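# Remove both clips from the cell, leads still connected

## Task

Get both clips off the cell and put them down somewhere away from it, keeping the strips unbent and leaving every lead plugged in.

## Robot and tools

Robot: two six-joint arms, left_arm and right_arm, each with a parallel two-finger gripper. Base poses in the scene frame are left_arm at (-0.004, +0.399, 0) m with quat_wxyz (+1.000, 0, 0, +0.005), and right_arm at (-0.050, -0.435, 0) m with quat_wxyz (+1.000, 0, 0, -0.012). A two-camera stand is fixed to the floor behind the arms.

Frames: the scene frame has its origin at table-top height, halfway between the nominal arm bases. +z points up, +x points out over the table, and left_arm is on the +y side. Arm names do not match image sides. Each arm reports its hand position, orientation, velocities and wrist-camera pose in its own base frame. The table and the head cameras use the scene frame. Printed hand poses can be off by a few centimetres, and more at long reach. In the gripper frame the fingers point along +z and close along y. end_effector_position is the point between the pads when they are closed, roughly 2 cm short of the fingertips. While closing, mostly while the pads are still more than 40 mm apart, the tips advance about 10 mm along +z.

Command row: one flat list of 14 numbers that always covers both arms. Numbers 1 to 7 are for left_arm and 8 to 14 for right_arm. In each block of 7, the first six are absolute joint target angles in radians, in this order: elbow, wrist roll, shoulder, forearm roll, waist, wrist pitch. The seventh is the gripper opening, from -1 (closed) to +1 (fully open). Stated joint ranges in radians: waist -6.283..6.283, shoulder -2.059..2.094, elbow -3.927..0.192, forearm roll -6.283..6.283, wrist pitch -1.693..3.142, wrist roll -6.283..6.283. The real limits can differ from these by up to 0.010. A target more than 0.010 outside a range, and further out than the current angle, gets the call refused. A target past a real limit is clipped, and the result then says "joint sent to its limit". To keep an arm or gripper still, resend the values from its "Joint targets" and "Tool commands" lines. Sending 0 as an opening is a real command and does not mean "unchanged".

execute_actions: actions is a list of actions. Each action is a table of up to 15 rows, one row per 1/30 s step. If a table has fewer rows, its last row is held for the remaining steps. cameras is a list of names, ["all"], or []. An empty actions list returns all camera images, the scene number and the remaining fields. Each joint target is limited to 0.637 rad from the measured angle on every step. Joint target speed is capped at 3.14 rad/s. Gripper speed is capped at 1 m/s. A far target may therefore need more actions.

move: target is one 14-number row or a list of up to 15 rows, all absolute in the same layout. All joints are interpolated together, so the gripper path is curved. speed is in rad/s for the joint with the largest travel, from 0.01 to 3.14, default 0.5. It can be one value or one per target. blend is in rad and rounds corners between list targets; 0 means stop at each. opening_speed is the rate of opening change per second, at least 0.2. blocking=false returns after about 0.5 s while the move keeps running, and a new move replaces it. Paths do not avoid obstacles or the other arm. The whole list must fit in 10 s, and a path is at least 0.5 s long. The result adds a "move:" line: done, off_target (at rest but more than 0.01 rad from a target), moving, held or fault, plus limits=held if steps were withheld.

wait: seconds from 0 to 10. Arms keep their last command and any running move continues. stop: brakes a running move, with longer travel when the move was fast. zoom_image: camera is one of cam_head_left, cam_head_right, cam_left_wrist or cam_right_wrist. region is [x0, y0, x1, y1] in pixels from the top-left, at most 504 wide and 504 high, taken from the latest image. All images are 672x504. clear_fault: arm is left_arm or right_arm, and it clears a reported torque fault. finished_scene: scene is the current scene's number. It cannot be undone, and the goal must remain true without the robot.

Results: Joint positions and Joint velocities give, per arm, the six joints in the order above and then the finger-pad gap in m (0.084 when open). "within noise" means the arm is still. Joint targets shows where the joints are being driven now. grip_measured is the measured opening on the command scale. To hold something, command an opening clearly below grip_measured; a lower value squeezes harder, up to about 24 N per pad. Joint torques include the arm's own weight and carry offsets and noise; positive means toward a larger angle. "joint command not followed" means the inter-arm clearance check changed some targets. Calls that run actions also list joint angles at some steps. MOTOR HOT appears from 65 °C; at 80 °C an OVER-TEMPERATURE FAULT brakes that arm for 30 to 60 s or more.

Avoid: letting the arms touch or press on each other, including closing one gripper on the other's fingers. Contact torque limits in N m are waist 44.3, shoulder 44.4, elbow 27.3, forearm roll 27.3, wrist pitch 14.7, wrist roll 15.3. Reaching one, or staying at full motor torque for 1 s, causes a torque fault that stops the arm until clear_fault. Faster motion and targets set deeper past a contact both hit harder. Do not knock anything off the table, leave it off the table, or drop parts from a height. Do not slam into fixed or heavy objects. Pull the clips gently so the strips do not bend and the leads stay seated. Long holds, stretched arms and pushing against something that cannot move all heat the motors.

Each tool is called after "Request:" by a JSON object that holds its "api" and its "payload", one argument or row to a line.

## Session

Request:
{"api": "execute_actions", "payload": {
  "actions": []
}}

Scene clock: 0.00 s.
left_arm: end_effector_position=(+0.6796, -0.1453, +0.1241) grip_measured=+1.00 end_effector_quat_wxyz=(-0.108, +0.650, -0.357, +0.662) | right_arm: end_effector_position=(+0.7041, +0.0253, +0.1128) grip_measured=+1.00 end_effector_quat_wxyz=(-0.279, +0.946, -0.097, +0.135)
Joint names: [elbow, wrist roll, shoulder, forearm roll, waist, wrist pitch]
Joint positions: left_arm=[-1.288 0.596 0.99 0.236 -0.123 -1.181 0.084] | right_arm=[-1.766 -0.377 0.762 0.774 -0.106 0.865 0.084]
Joint velocities: within noise
Joint torques (N m): no reading
Joint targets: left_arm=[-1.288 0.596 0.990 0.236 -0.123 -1.181] | right_arm=[-1.766 -0.377 0.762 0.774 -0.106 0.865]
Tool commands: left_gripper/opening=+1.0 right_gripper/opening=+1.0

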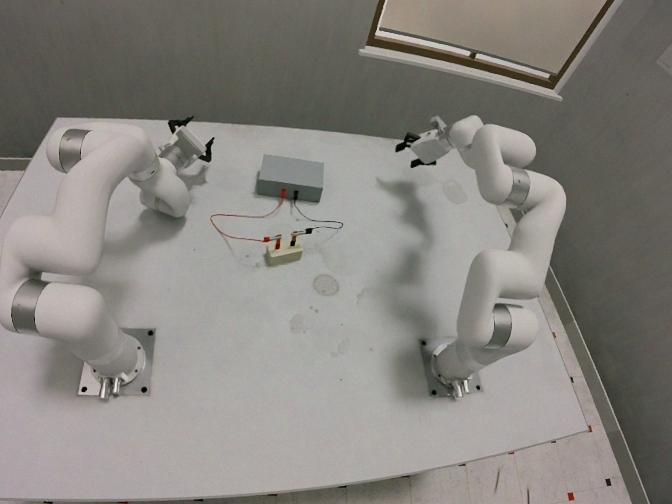

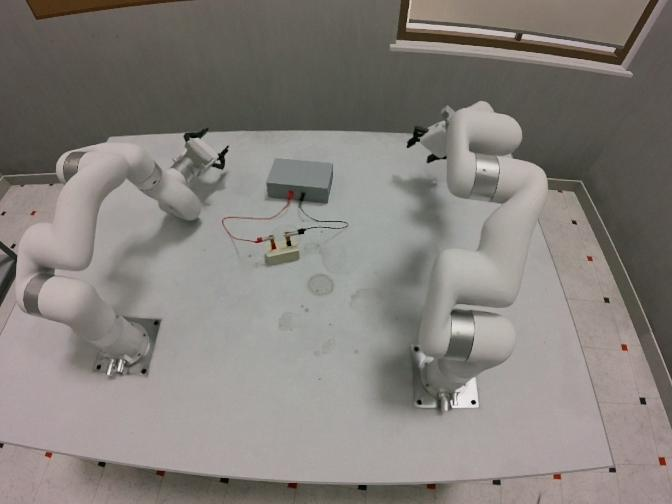

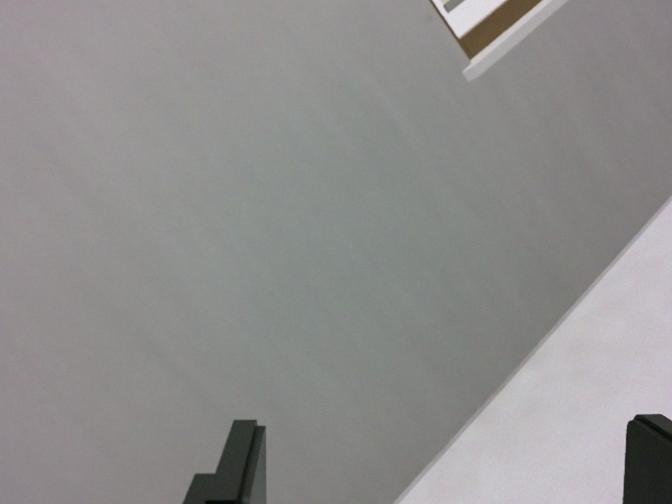

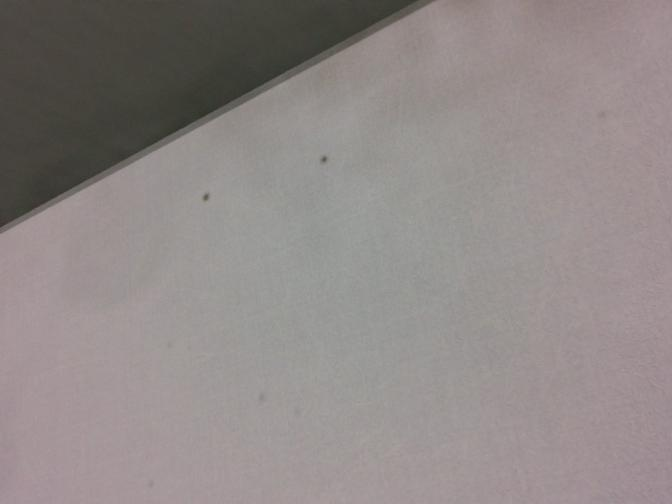

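Request:
{"api": "zoom_image", "payload": {
  "camera": "cam_head_left",
  "region": [200, 140, 360, 280]
}}

Request:
{"api": "zoom_image", "payload": {
  "camera": "cam_head_right",
  "region": [240, 210, 340, 280]
}}

Scaled by 3.150.

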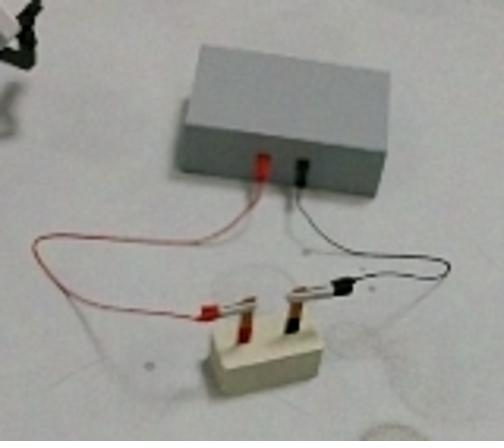

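Scaled by 5.040.

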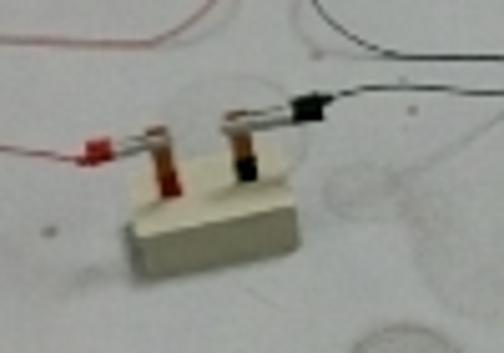

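Request:
{"api": "move", "payload": {
  "target": [-1.288,0.596,0.990,0.236,-0.123,-1.181,1,-1.897,0.80,0.48,0,0.827,1.417,1],
  "cameras": ["all"]
}}

Scene clock: 77.90 s.
left_arm: end_effector_position=(+0.6796, -0.1456, +0.1242) grip_measured=+1.00 end_effector_quat_wxyz=(-0.108, +0.649, -0.358, +0.662) | right_arm: end_effector_position=(+0.4098, +0.4453, +0.2672) grip_measured=+1.00 end_effector_quat_wxyz=(+0.000, +1.000, +0.013, +0.000)
Joint names: [elbow, wrist roll, shoulder, forearm roll, waist, wrist pitch]
Joint positions: left_arm=[-1.288 0.596 0.99 0.236 -0.123 -1.181 0.084] | right_arm=[-1.897 0.8 0.48 0 0.827 1.417 0.084]
Joint torques (N m): left_arm=[-17.58 0.91 -38.65 1.24 -7.93 -0.72] | right_arm=[-20.14 1.38 -46.71 -5.33 4.93 0.59]
Joint targets: left_arm=[-1.288 0.596 0.990 0.236 -0.123 -1.181] | right_arm=[-1.897 0.800 0.480 0.000 0.827 1.417]
move: done

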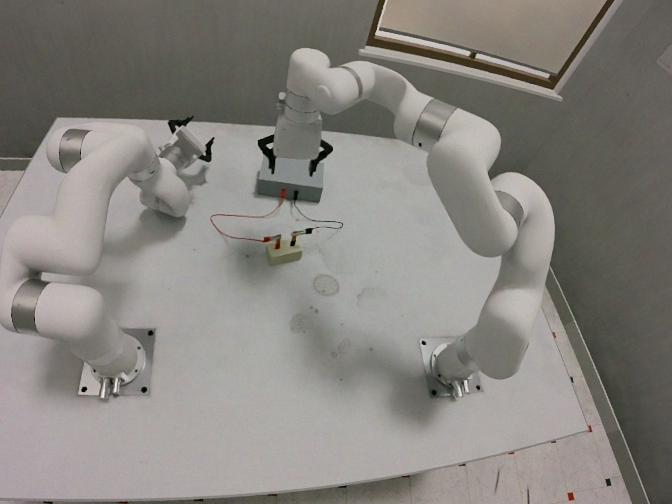

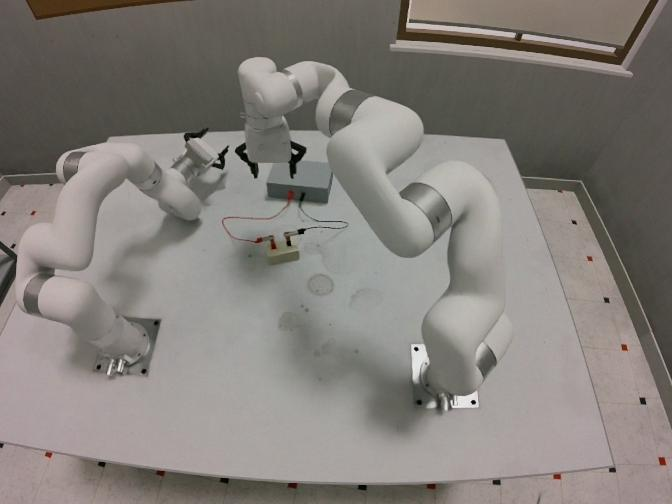

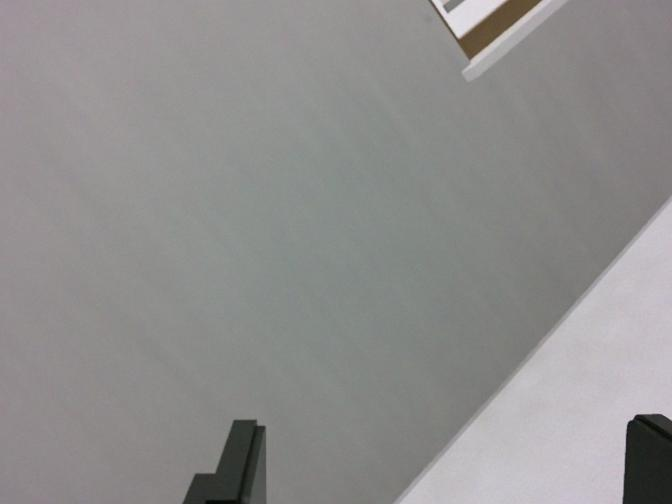

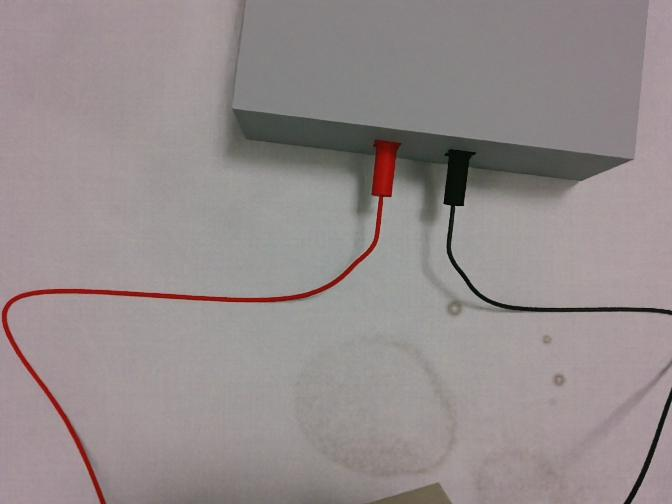

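Request:
{"api": "move", "payload": {
  "target": [-1.288,0.596,0.990,0.236,-0.123,-1.181,1,-1.5615,0.967,0.173,0,0.991,1.3883,1],
  "cameras": ["cam_right_wrist"]
}}

Request:
{"api": "zoom_image", "payload": {
  "camera": "cam_right_wrist",
  "region": [200, 150, 500, 375]
}}

Scene clock: 93.23 s.
left_arm: end_effector_position=(+0.6796, -0.1456, +0.1242) grip_measured=+1.00 end_effector_quat_wxyz=(-0.108, +0.649, -0.358, +0.662) | right_arm: end_effector_position=(+0.2896, +0.4422, +0.3007) grip_measured=+1.00 end_effector_quat_wxyz=(+0.000, +1.000, +0.012, +0.000)
Joint names: [elbow, wrist roll, shoulder, forearm roll, waist, wrist pitch]
Joint positions: left_arm=[-1.288 0.596 0.99 0.236 -0.123 -1.181 0.084] | right_arm=[-1.562 0.967 0.173 0 0.991 1.388 0.084]
Joint torques (N m): left_arm=[-17.49 0.98 -38.61 1.11 -7.92 -0.71] | right_arm=[-16.28 1.28 -39.26 -4.64 4.72 -5.75]
Joint targets: left_arm=[-1.288 0.596 0.990 0.236 -0.123 -1.181] | right_arm=[-1.562 0.967 0.173 0.000 0.991 1.388]
move: done
Images, in order (width x height): cam_right_wrist 672x504.

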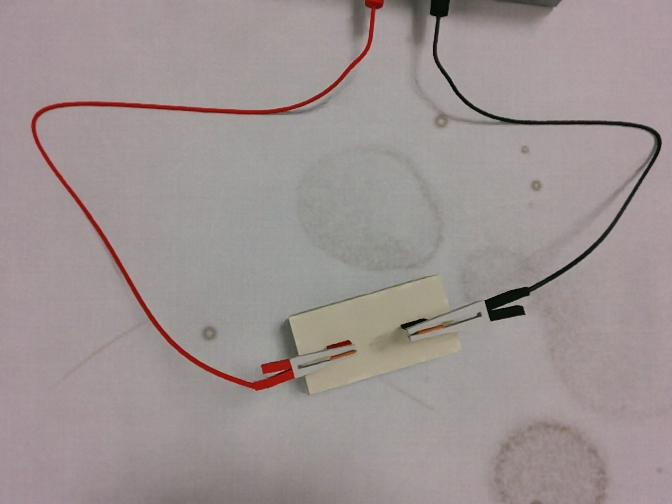

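Scaled by 1.680.

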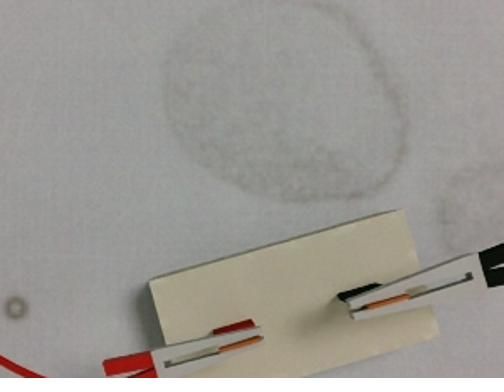

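Request:
{"api": "move", "payload": {
  "target": [-1.288,0.596,0.990,0.236,-0.123,-1.181,1,-1.5615,1.367,0.173,0,0.991,1.3883,1],
  "cameras": ["cam_right_wrist"]
}}

Request:
{"api": "move", "payload": {
  "target": [-1.288,0.596,0.990,0.236,-0.123,-1.181,1,-1.5615,0.567,0.173,0,0.991,1.3883,1],
  "cameras": ["cam_right_wrist"]
}}

Scene clock: 117.77 s.
left_arm: end_effector_position=(+0.6796, -0.1456, +0.1242) grip_measured=+1.00 end_effector_quat_wxyz=(-0.108, +0.649, -0.358, +0.662) | right_arm: end_effector_position=(+0.2896, +0.4422, +0.3007) grip_measured=+1.00 end_effector_quat_wxyz=(+0.000, +0.982, -0.187, +0.000)
Joint names: [elbow, wrist roll, shoulder, forearm roll, waist, wrist pitch]
Joint positions: left_arm=[-1.288 0.596 0.99 0.236 -0.123 -1.181 0.084] | right_arm=[-1.561 1.367 0.173 0 0.991 1.388 0.084]
Joint torques (N m): left_arm=[-17.47 0.93 -38.48 1.16 -7.85 -0.67] | right_arm=[-16.82 1.26 -39.1 -1.93 4.63 -5.12]
Joint targets: left_arm=[-1.288 0.596 0.990 0.236 -0.123 -1.181] | right_arm=[-1.562 1.367 0.173 0.000 0.991 1.388]
move: done
Images, in order (width x height): cam_right_wrist 672x504.

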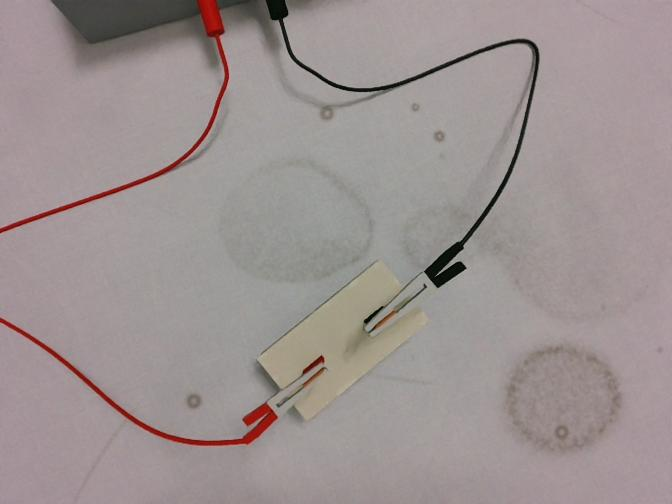

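Scene clock: 119.83 s.
left_arm: end_effector_position=(+0.6796, -0.1456, +0.1242) grip_measured=+1.00 end_effector_quat_wxyz=(-0.108, +0.649, -0.358, +0.662) | right_arm: end_effector_position=(+0.2896, +0.4422, +0.3007) grip_measured=+1.00 end_effector_quat_wxyz=(+0.000, +0.978, +0.210, +0.000)
Joint names: [elbow, wrist roll, shoulder, forearm roll, waist, wrist pitch]
Joint positions: left_arm=[-1.288 0.596 0.99 0.236 -0.123 -1.181 0.084] | right_arm=[-1.561 0.567 0.173 0 0.991 1.388 0.084]
Joint torques (N m): left_arm=[-17.22 0.94 -38.45 1.25 -7.76 -0.8] | right_arm=[-17.08 -1.37 -38.84 -0.69 4.5 -4.81]
Joint targets: left_arm=[-1.288 0.596 0.990 0.236 -0.123 -1.181] | right_arm=[-1.562 0.567 0.173 0.000 0.991 1.388]
move: done
Images, in order (width x height): cam_right_wrist 672x504.

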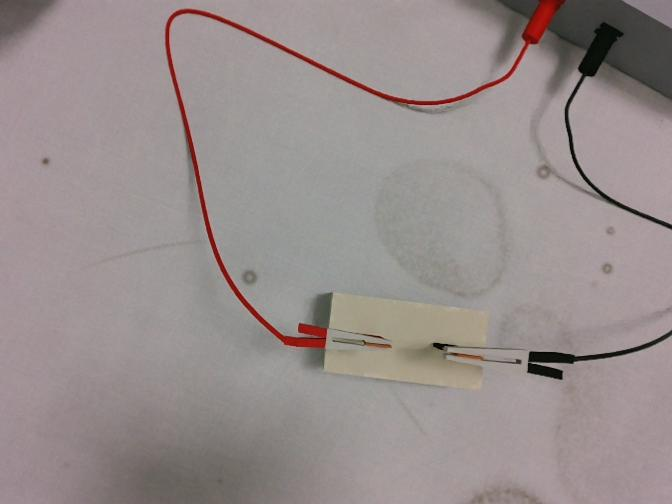

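Request:
{"api": "move", "payload": {
  "target": [-1.288,0.596,0.990,0.236,-0.123,-1.181,1,-1.2410,0.567,0.2601,0,0.991,0.9809,1],
  "cameras": ["all"]
}}

Request:
{"api": "move", "payload": {
  "target": [-1.288,0.596,0.990,0.236,-0.123,-1.181,1,-1.2410,1.367,0.2601,0,0.991,0.9809,1],
  "cameras": ["cam_right_wrist"]
}}

Request:
{"api": "move", "payload": {
  "target": [-1.288,0.596,0.990,0.236,-0.123,-1.181,1,-1.2410,0.967,0.2601,0,0.991,0.9809,1],
  "cameras": ["cam_right_wrist"]
}}

Scene clock: 145.83 s.
left_arm: end_effector_position=(+0.6796, -0.1456, +0.1242) grip_measured=+1.00 end_effector_quat_wxyz=(-0.108, +0.649, -0.358, +0.662) | right_arm: end_effector_position=(+0.2896, +0.4422, +0.1506) grip_measured=+1.00 end_effector_quat_wxyz=(+0.000, +0.978, +0.210, +0.000)
Joint names: [elbow, wrist roll, shoulder, forearm roll, waist, wrist pitch]
Joint positions: left_arm=[-1.288 0.596 0.99 0.236 -0.123 -1.181 0.084] | right_arm=[-1.241 0.567 0.26 0 0.991 0.981 0.084]
Joint torques (N m): left_arm=[-17.33 1 -38.24 1.24 -7.78 -0.75] | right_arm=[-15.18 -1.4 -29.61 1.89 4.39 -5.78]
Joint targets: left_arm=[-1.288 0.596 0.990 0.236 -0.123 -1.181] | right_arm=[-1.241 0.567 0.260 0.000 0.991 0.981]
move: done

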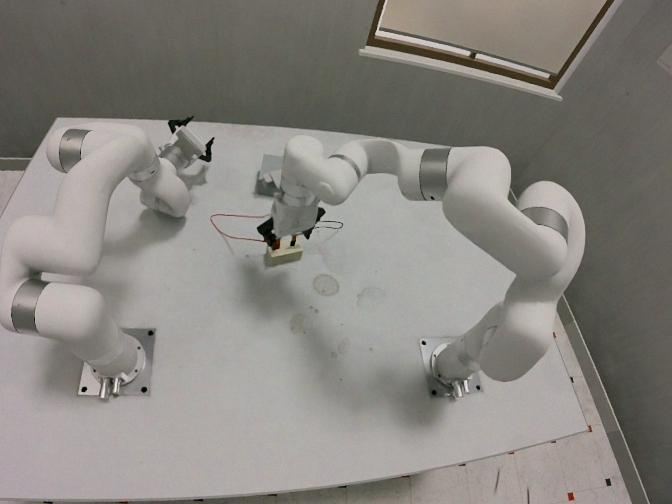

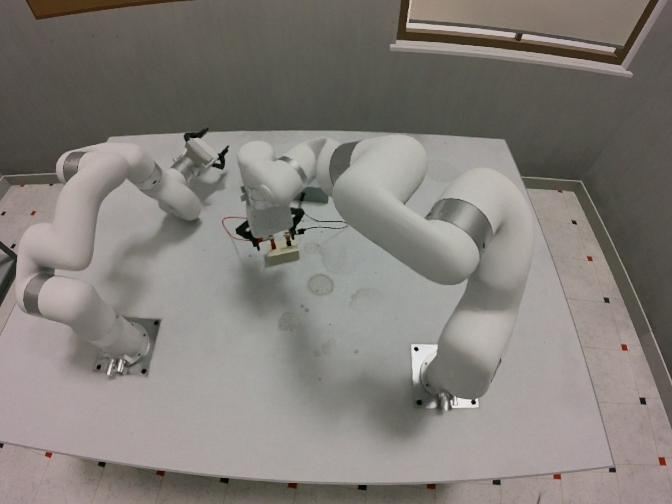

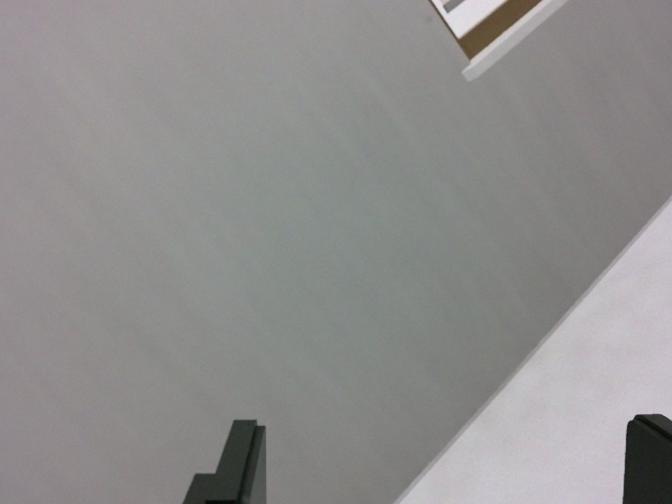

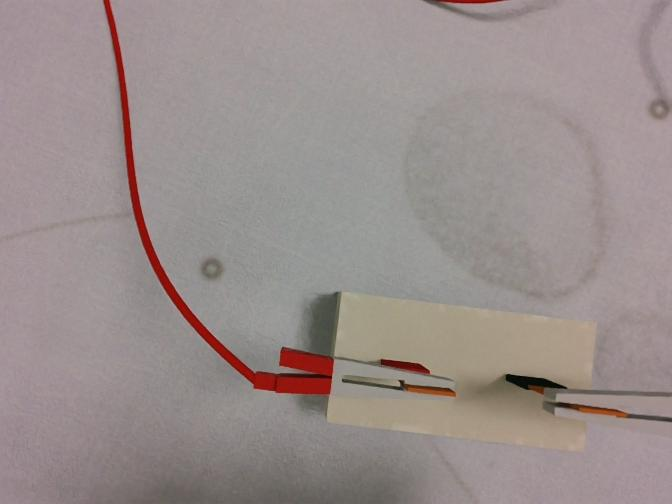

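Scene clock: 147.90 s.
left_arm: end_effector_position=(+0.6796, -0.1456, +0.1242) grip_measured=+1.00 end_effector_quat_wxyz=(-0.108, +0.649, -0.358, +0.662) | right_arm: end_effector_position=(+0.2896, +0.4422, +0.1506) grip_measured=+1.00 end_effector_quat_wxyz=(+0.000, +0.982, -0.187, +0.000)
Joint names: [elbow, wrist roll, shoulder, forearm roll, waist, wrist pitch]
Joint positions: left_arm=[-1.288 0.596 0.99 0.236 -0.123 -1.181 0.084] | right_arm=[-1.241 1.367 0.26 0 0.991 0.981 0.084]
Joint torques (N m): left_arm=[-17.42 1.01 -38.66 1.12 -7.61 -0.7] | right_arm=[-15.49 1.19 -29.37 2.88 4.41 -5.35]
Joint targets: left_arm=[-1.288 0.596 0.990 0.236 -0.123 -1.181] | right_arm=[-1.241 1.367 0.260 0.000 0.991 0.981]
move: done
Images, in order (width x height): cam_right_wrist 672x504.

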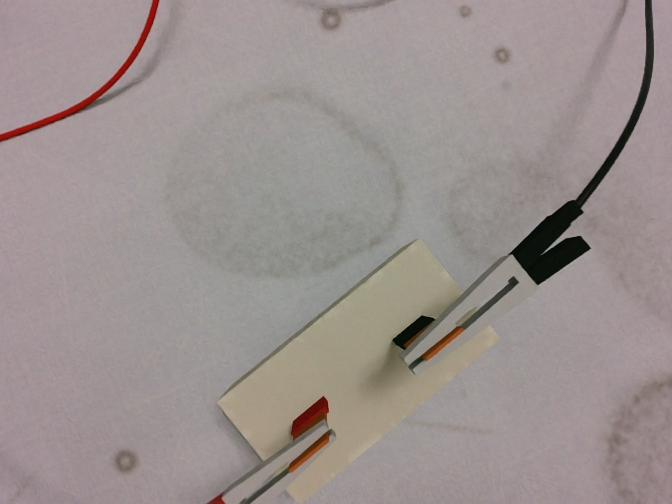

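Scene clock: 149.17 s.
left_arm: end_effector_position=(+0.6796, -0.1456, +0.1242) grip_measured=+1.00 end_effector_quat_wxyz=(-0.108, +0.649, -0.358, +0.662) | right_arm: end_effector_position=(+0.2896, +0.4422, +0.1506) grip_measured=+1.00 end_effector_quat_wxyz=(+0.000, +1.000, +0.012, +0.000)
Joint names: [elbow, wrist roll, shoulder, forearm roll, waist, wrist pitch]
Joint positions: left_arm=[-1.288 0.596 0.99 0.236 -0.123 -1.181 0.084] | right_arm=[-1.241 0.967 0.26 0 0.991 0.981 0.084]
Joint torques (N m): left_arm=[-17.34 1.01 -38.59 1.37 -7.8 -0.7] | right_arm=[-15.54 -1.48 -29.33 3.77 4.06 -5.12]
Joint targets: left_arm=[-1.288 0.596 0.990 0.236 -0.123 -1.181] | right_arm=[-1.241 0.967 0.260 0.000 0.991 0.981]
move: done
Images, in order (width x height): cam_right_wrist 672x504.

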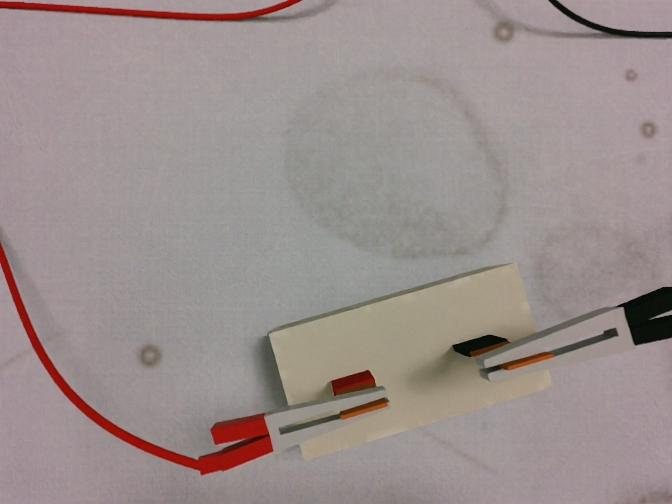

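Request:
{"api": "move", "payload": {
  "target": [
    [-1.288,0.596,0.990,0.236,-0.123,-1.181,1,-1.5615,0.967,0.173,0,0.991,1.3883,1],
    [-1.288,0.596,0.990,0.236,-0.123,-1.181,1,-1.5615,0.967,0.173,0,0.2,1.3883,1],
    [-0.263,0,-0.634,0,-0.914,0.397,1,-1.5615,0.967,0.173,0,0.2,1.3883,1]
  ],
  "speed": 0.9,
  "cameras": ["all"]
}}

Scene clock: 208.87 s.
left_arm: end_effector_position=(+0.2307, -0.2992, +0.1905) grip_measured=+1.00 end_effector_quat_wxyz=(+0.109, +0.869, -0.428, +0.222) | right_arm: end_effector_position=(+0.5181, +0.1050, +0.3007) grip_measured=+1.00 end_effector_quat_wxyz=(+0.000, +0.927, -0.374, +0.000)
Joint names: [elbow, wrist roll, shoulder, forearm roll, waist, wrist pitch]
Joint positions: left_arm=[-0.263 0 -0.634 0 -0.914 0.397 0.084] | right_arm=[-1.562 0.967 0.173 0 0.2 1.388 0.084]
Joint torques (N m): left_arm=[-21.11 -1.08 -15.14 -1.31 -7.88 -0.98] | right_arm=[-19.39 -1.39 -32.44 3.84 -4.28 -0.09]
Joint targets: left_arm=[-0.263 0.000 -0.634 0.000 -0.914 0.397] | right_arm=[-1.562 0.967 0.173 0.000 0.200 1.388]
move: done

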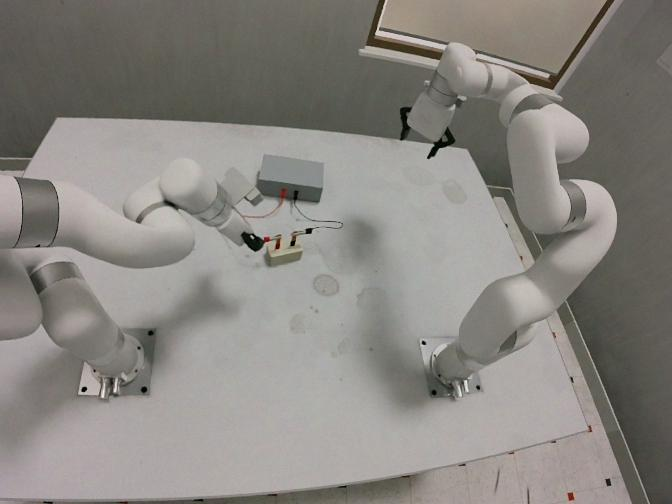

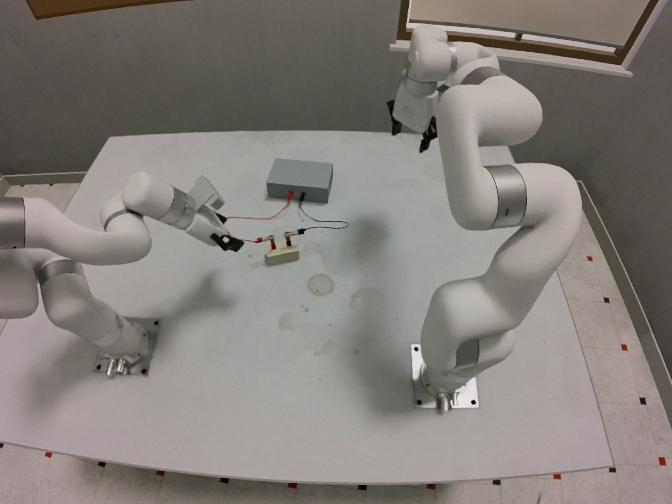

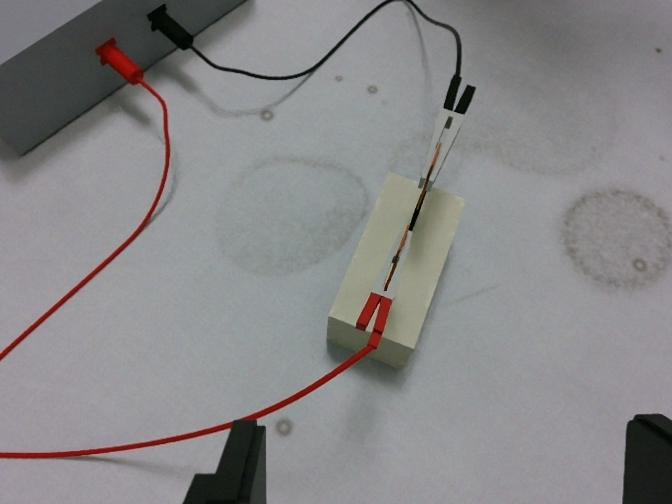

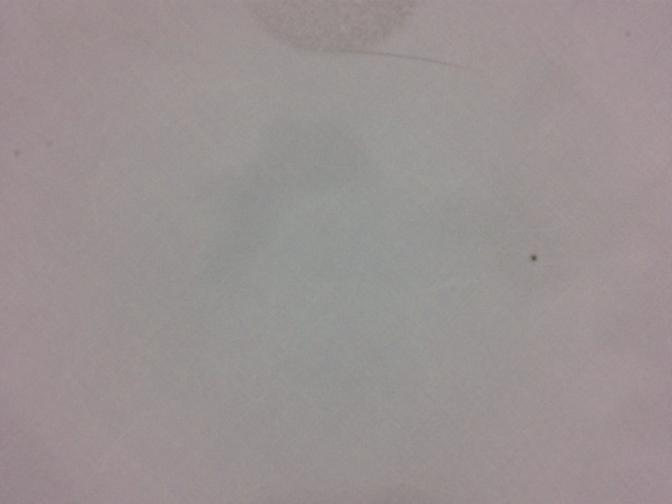

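Request:
{"api": "zoom_image", "payload": {
  "camera": "cam_left_wrist",
  "region": [310, 60, 490, 380]
}}

Scaled by 1.575.

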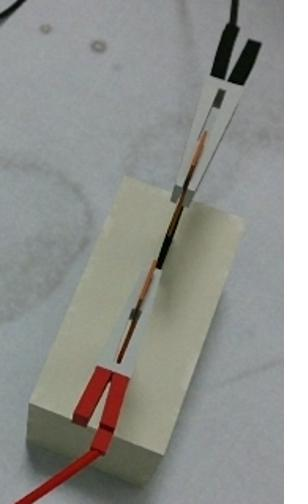

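Request:
{"api": "move", "payload": {
  "target": [
    [-0.263,0,-0.634,0,-0.914,0.397,1,-1.5615,-1.0736,0.173,0,0.8094,1.3883,-0.29],
    [-0.263,0,-0.634,0,-0.914,0.397,1,-1.2071,-1.0736,0.213,0,0.8094,0.9941,-0.29]
  ],
  "speed": 0.8,
  "cameras": ["all"]
}}

Scene clock: 273.27 s.
left_arm: end_effector_position=(+0.2307, -0.2992, +0.1905) grip_measured=+1.00 end_effector_quat_wxyz=(+0.109, +0.869, -0.428, +0.222) | right_arm: end_effector_position=(+0.3573, +0.3748, +0.1605) grip_measured=-0.31 end_effector_quat_wxyz=(+0.000, +0.589, +0.808, +0.000)
Joint names: [elbow, wrist roll, shoulder, forearm roll, waist, wrist pitch]
Joint positions: left_arm=[-0.263 0 -0.634 0 -0.914 0.397 0.084] | right_arm=[-1.207 -1.074 0.213 0 0.809 0.994 0.031]
Joint torques (N m): left_arm=[-21.15 -0.97 -14.89 -1.2 -7.69 -2.08] | right_arm=[-15.51 -1.41 -28.12 3.96 4.95 -5.55]
Joint targets: left_arm=[-0.263 0.000 -0.634 0.000 -0.914 0.397] | right_arm=[-1.207 -1.074 0.213 0.000 0.809 0.994]
move: done

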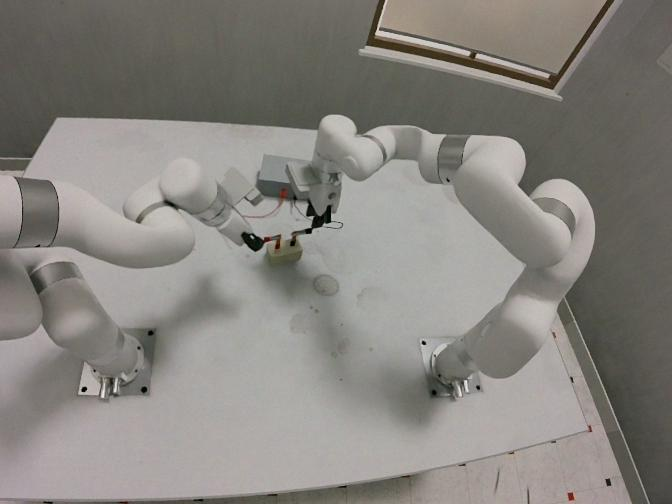

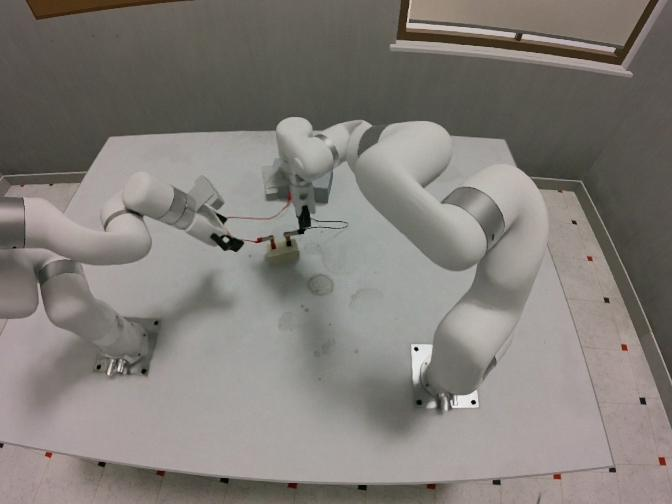

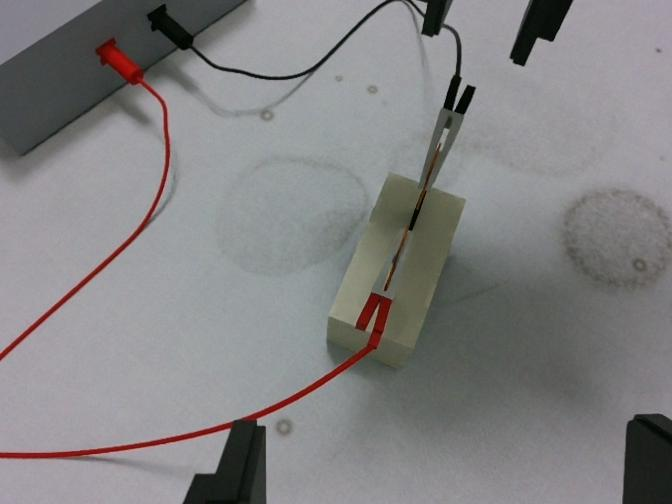

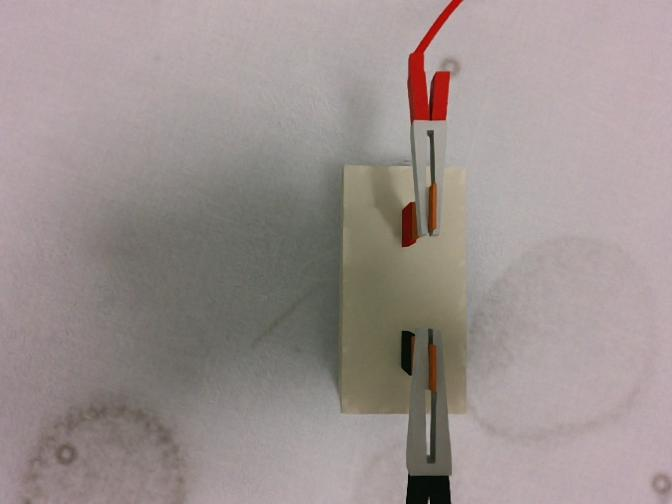

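Request:
{"api": "zoom_image", "payload": {
  "camera": "cam_left_wrist",
  "region": [380, 0, 600, 220]
}}

Scaled by 2.291.

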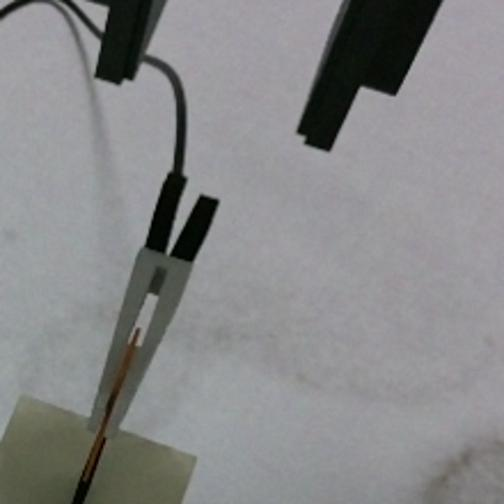

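Request:
{"api": "move", "payload": {
  "target": [-0.263,0,-0.634,0,-0.914,0.397,1,-1.2071,-1.8736,0.213,0,0.8094,0.9941,-0.29],
  "speed": 0.8,
  "cameras": ["cam_right_wrist"]
}}

Request:
{"api": "move", "payload": {
  "target": [-0.263,0,-0.634,0,-0.914,0.397,1,-1.2071,-0.2736,0.213,0,0.8094,0.9941,-0.29],
  "speed": 0.8,
  "cameras": ["cam_right_wrist"]
}}

Scene clock: 306.47 s.
left_arm: end_effector_position=(+0.2307, -0.2992, +0.1905) grip_measured=+1.00 end_effector_quat_wxyz=(+0.109, +0.869, -0.428, +0.222) | right_arm: end_effector_position=(+0.3572, +0.3748, +0.1605) grip_measured=-0.31 end_effector_quat_wxyz=(+0.000, +0.227, +0.974, +0.000)
Joint names: [elbow, wrist roll, shoulder, forearm roll, waist, wrist pitch]
Joint positions: left_arm=[-0.263 0 -0.634 0 -0.914 0.397 0.084] | right_arm=[-1.207 -1.874 0.213 0 0.809 0.994 0.031]
Joint torques (N m): left_arm=[-21.29 -0.97 -14.5 -1.13 -7.73 -2.19] | right_arm=[-15.56 -1.52 -28.25 3.96 4.96 -4.38]
Joint targets: left_arm=[-0.263 0.000 -0.634 0.000 -0.914 0.397] | right_arm=[-1.207 -1.874 0.213 0.000 0.809 0.994]
move: done
Images, in order (width x height): cam_right_wrist 672x504.

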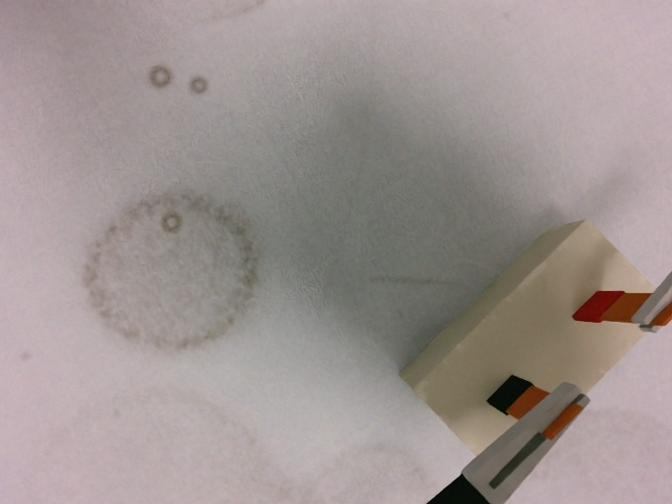

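Scene clock: 309.03 s.
left_arm: end_effector_position=(+0.2307, -0.2992, +0.1905) grip_measured=+1.00 end_effector_quat_wxyz=(+0.109, +0.869, -0.428, +0.222) | right_arm: end_effector_position=(+0.3572, +0.3748, +0.1605) grip_measured=-0.31 end_effector_quat_wxyz=(+0.000, +0.857, +0.515, +0.000)
Joint names: [elbow, wrist roll, shoulder, forearm roll, waist, wrist pitch]
Joint positions: left_arm=[-0.263 0 -0.634 0 -0.914 0.397 0.084] | right_arm=[-1.207 -0.274 0.213 0 0.809 0.994 0.031]
Joint torques (N m): left_arm=[-21.43 -0.85 -14.55 -1.03 -7.83 -2.03] | right_arm=[-16.07 1.31 -28.37 3.9 4.68 -3.84]
Joint targets: left_arm=[-0.263 0.000 -0.634 0.000 -0.914 0.397] | right_arm=[-1.207 -0.274 0.213 0.000 0.809 0.994]
move: done
Images, in order (width x height): cam_right_wrist 672x504.

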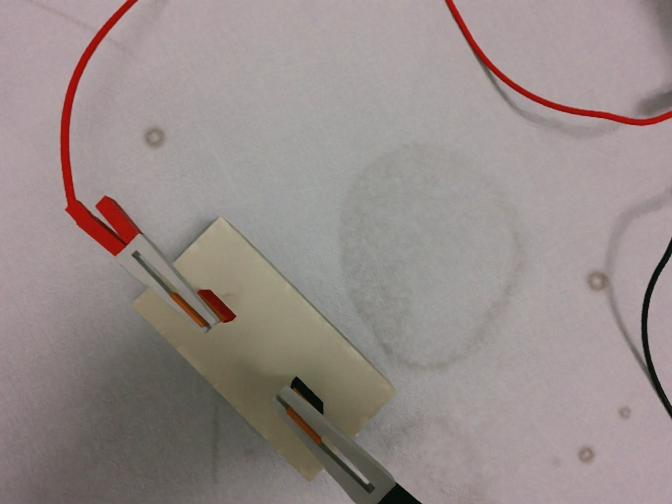

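Request:
{"api": "move", "payload": {
  "target": [
    [-0.263,0,-0.634,0,-0.914,0.397,1,-1.2071,-1.0658,0.213,0,0.8172,0.9941,-0.29],
    [-0.263,0,-0.634,0,-0.914,0.397,1,-1.1785,-1.0658,0.2598,0,0.8172,0.9187,-0.29]
  ],
  "speed": [0.8,0.2],
  "cameras": ["cam_left_wrist","cam_right_wrist"]
}}

Request:
{"api": "zoom_image", "payload": {
  "camera": "cam_left_wrist",
  "region": [380, 0, 600, 220]
}}

Scene clock: 332.70 s.
left_arm: end_effector_position=(+0.2307, -0.2992, +0.1905) grip_measured=+1.00 end_effector_quat_wxyz=(+0.109, +0.869, -0.428, +0.222) | right_arm: end_effector_position=(+0.3559, +0.3792, +0.1305) grip_measured=-0.31 end_effector_quat_wxyz=(+0.000, +0.589, +0.808, +0.000)
Joint names: [elbow, wrist roll, shoulder, forearm roll, waist, wrist pitch]
Joint positions: left_arm=[-0.263 0 -0.634 0 -0.914 0.397 0.084] | right_arm=[-1.179 -1.066 0.26 0 0.817 0.919 0.031]
Joint torques (N m): left_arm=[-21.8 -0.63 -14.48 -0.86 -7.86 -2.09] | right_arm=[-15.15 -1.41 -28.58 4.02 4.74 -5.64]
Joint targets: left_arm=[-0.263 0.000 -0.634 0.000 -0.914 0.397] | right_arm=[-1.179 -1.066 0.260 0.000 0.817 0.919]
move: done
Images, in order (width x height): cam_left_wrist 672x504, cam_right_wrist 672x504.

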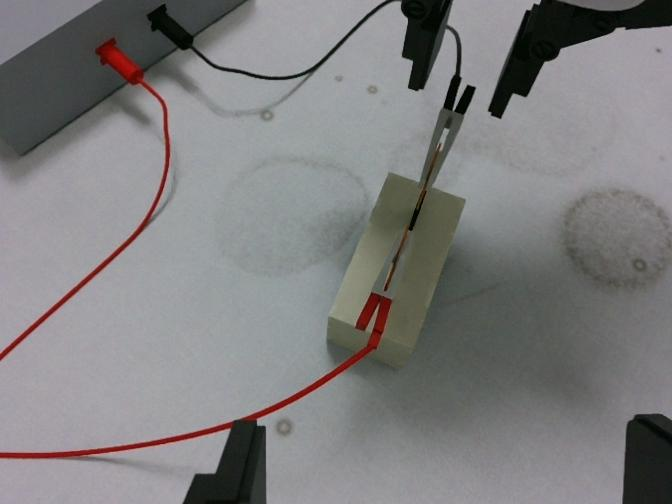

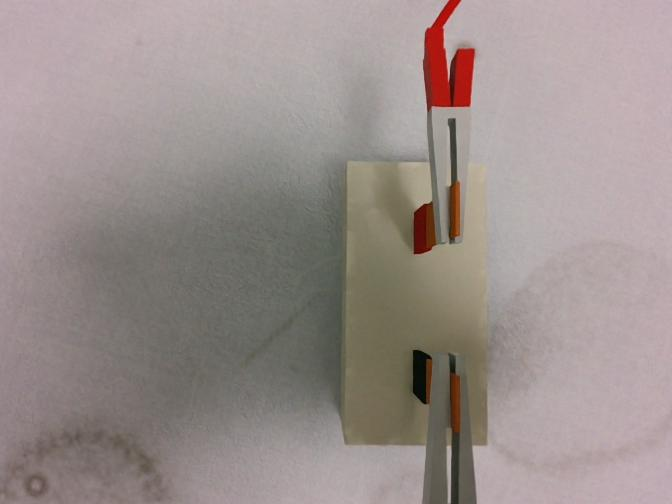

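Scaled by 2.291.

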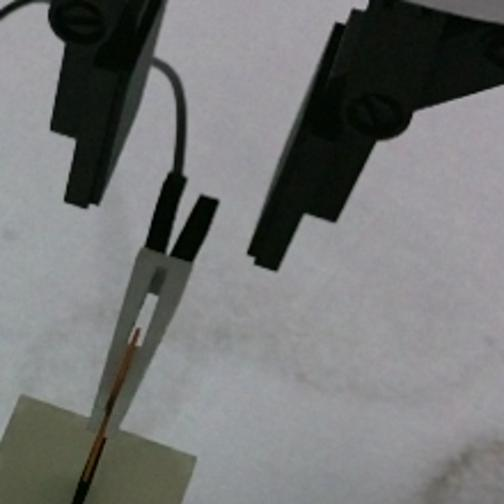

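Request:
{"api": "move", "payload": {
  "target": [-0.263,0,-0.634,0,-0.914,0.397,1,-1.1662,-1.0593,0.2959,0,0.8237,0.8703,-0.29],
  "speed": 0.15,
  "cameras": ["all"]
}}

Request:
{"api": "zoom_image", "payload": {
  "camera": "cam_left_wrist",
  "region": [380, 0, 600, 220]
}}

Request:
{"api": "zoom_image", "payload": {
  "camera": "cam_head_right",
  "region": [240, 170, 360, 280]
}}

Request:
{"api": "zoom_image", "payload": {
  "camera": "cam_head_left",
  "region": [240, 180, 360, 280]
}}

Scene clock: 382.57 s.
left_arm: end_effector_position=(+0.2307, -0.2992, +0.1905) grip_measured=+1.00 end_effector_quat_wxyz=(+0.109, +0.869, -0.428, +0.222) | right_arm: end_effector_position=(+0.3547, +0.3829, +0.1106) grip_measured=-0.31 end_effector_quat_wxyz=(+0.000, +0.589, +0.808, +0.000)
Joint names: [elbow, wrist roll, shoulder, forearm roll, waist, wrist pitch]
Joint positions: left_arm=[-0.263 0 -0.634 0 -0.914 0.397 0.084] | right_arm=[-1.166 -1.059 0.296 0 0.824 0.87 0.031]
Joint torques (N m): left_arm=[-21.74 -0.58 -14.29 -1.07 -7.84 -2.03] | right_arm=[-14.7 1.25 -29.2 3.94 4.44 -5.54]
Joint targets: left_arm=[-0.263 0.000 -0.634 0.000 -0.914 0.397] | right_arm=[-1.166 -1.059 0.296 0.000 0.824 0.870]
move: done

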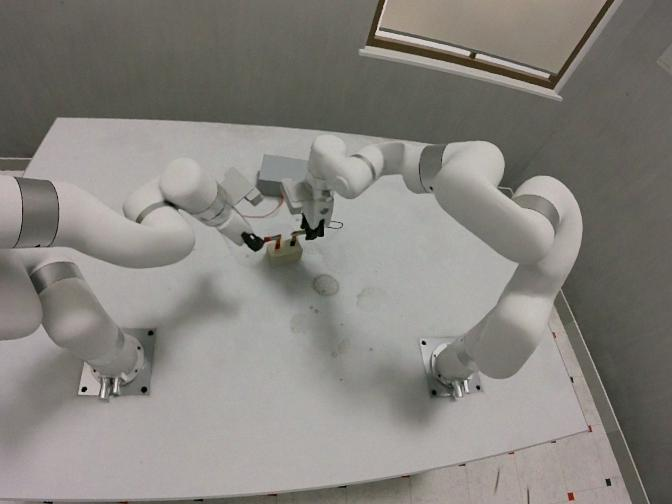

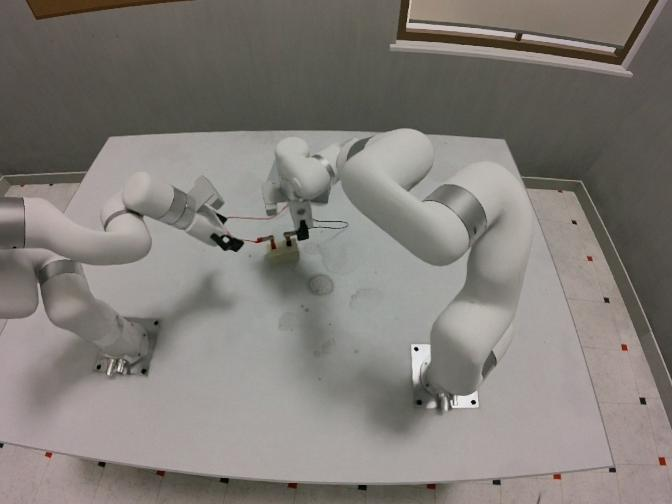

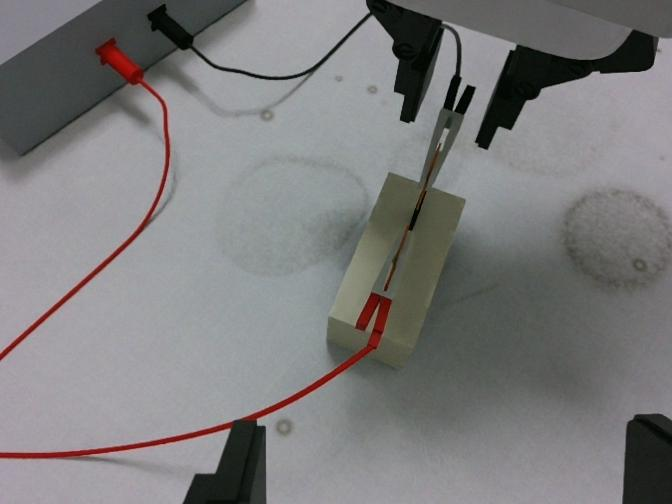

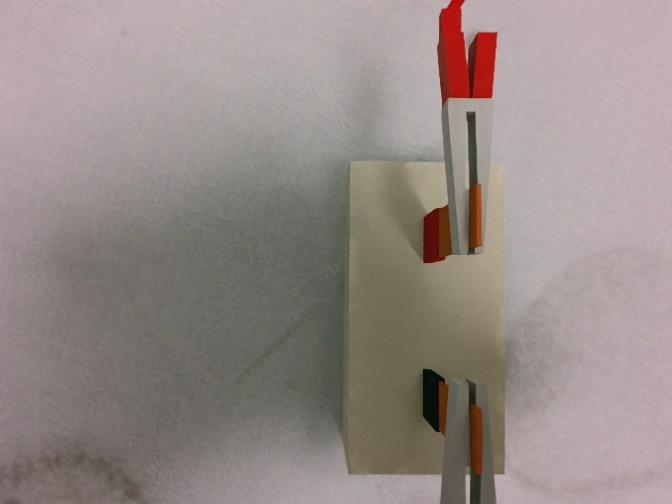

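Scaled by 2.291.

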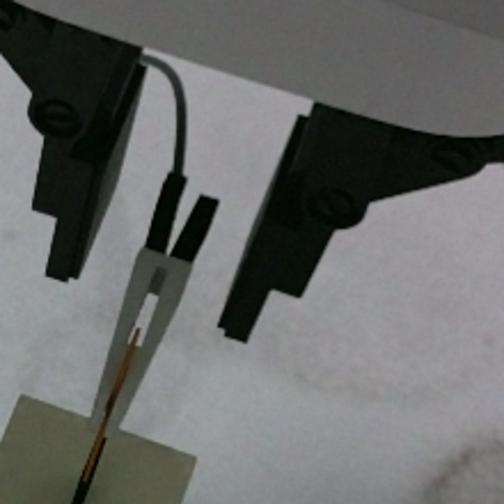

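Scaled by 4.200.

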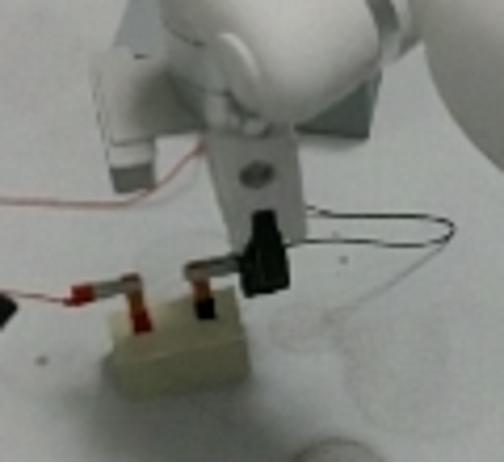

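Scaled by 4.200.

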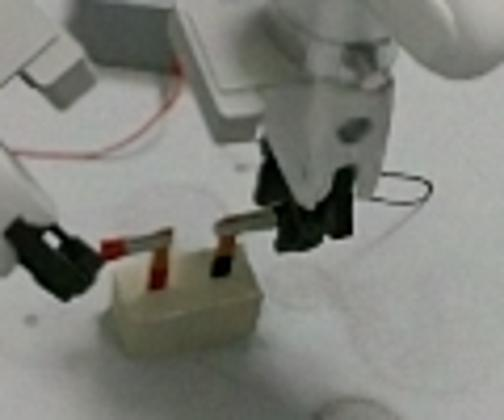

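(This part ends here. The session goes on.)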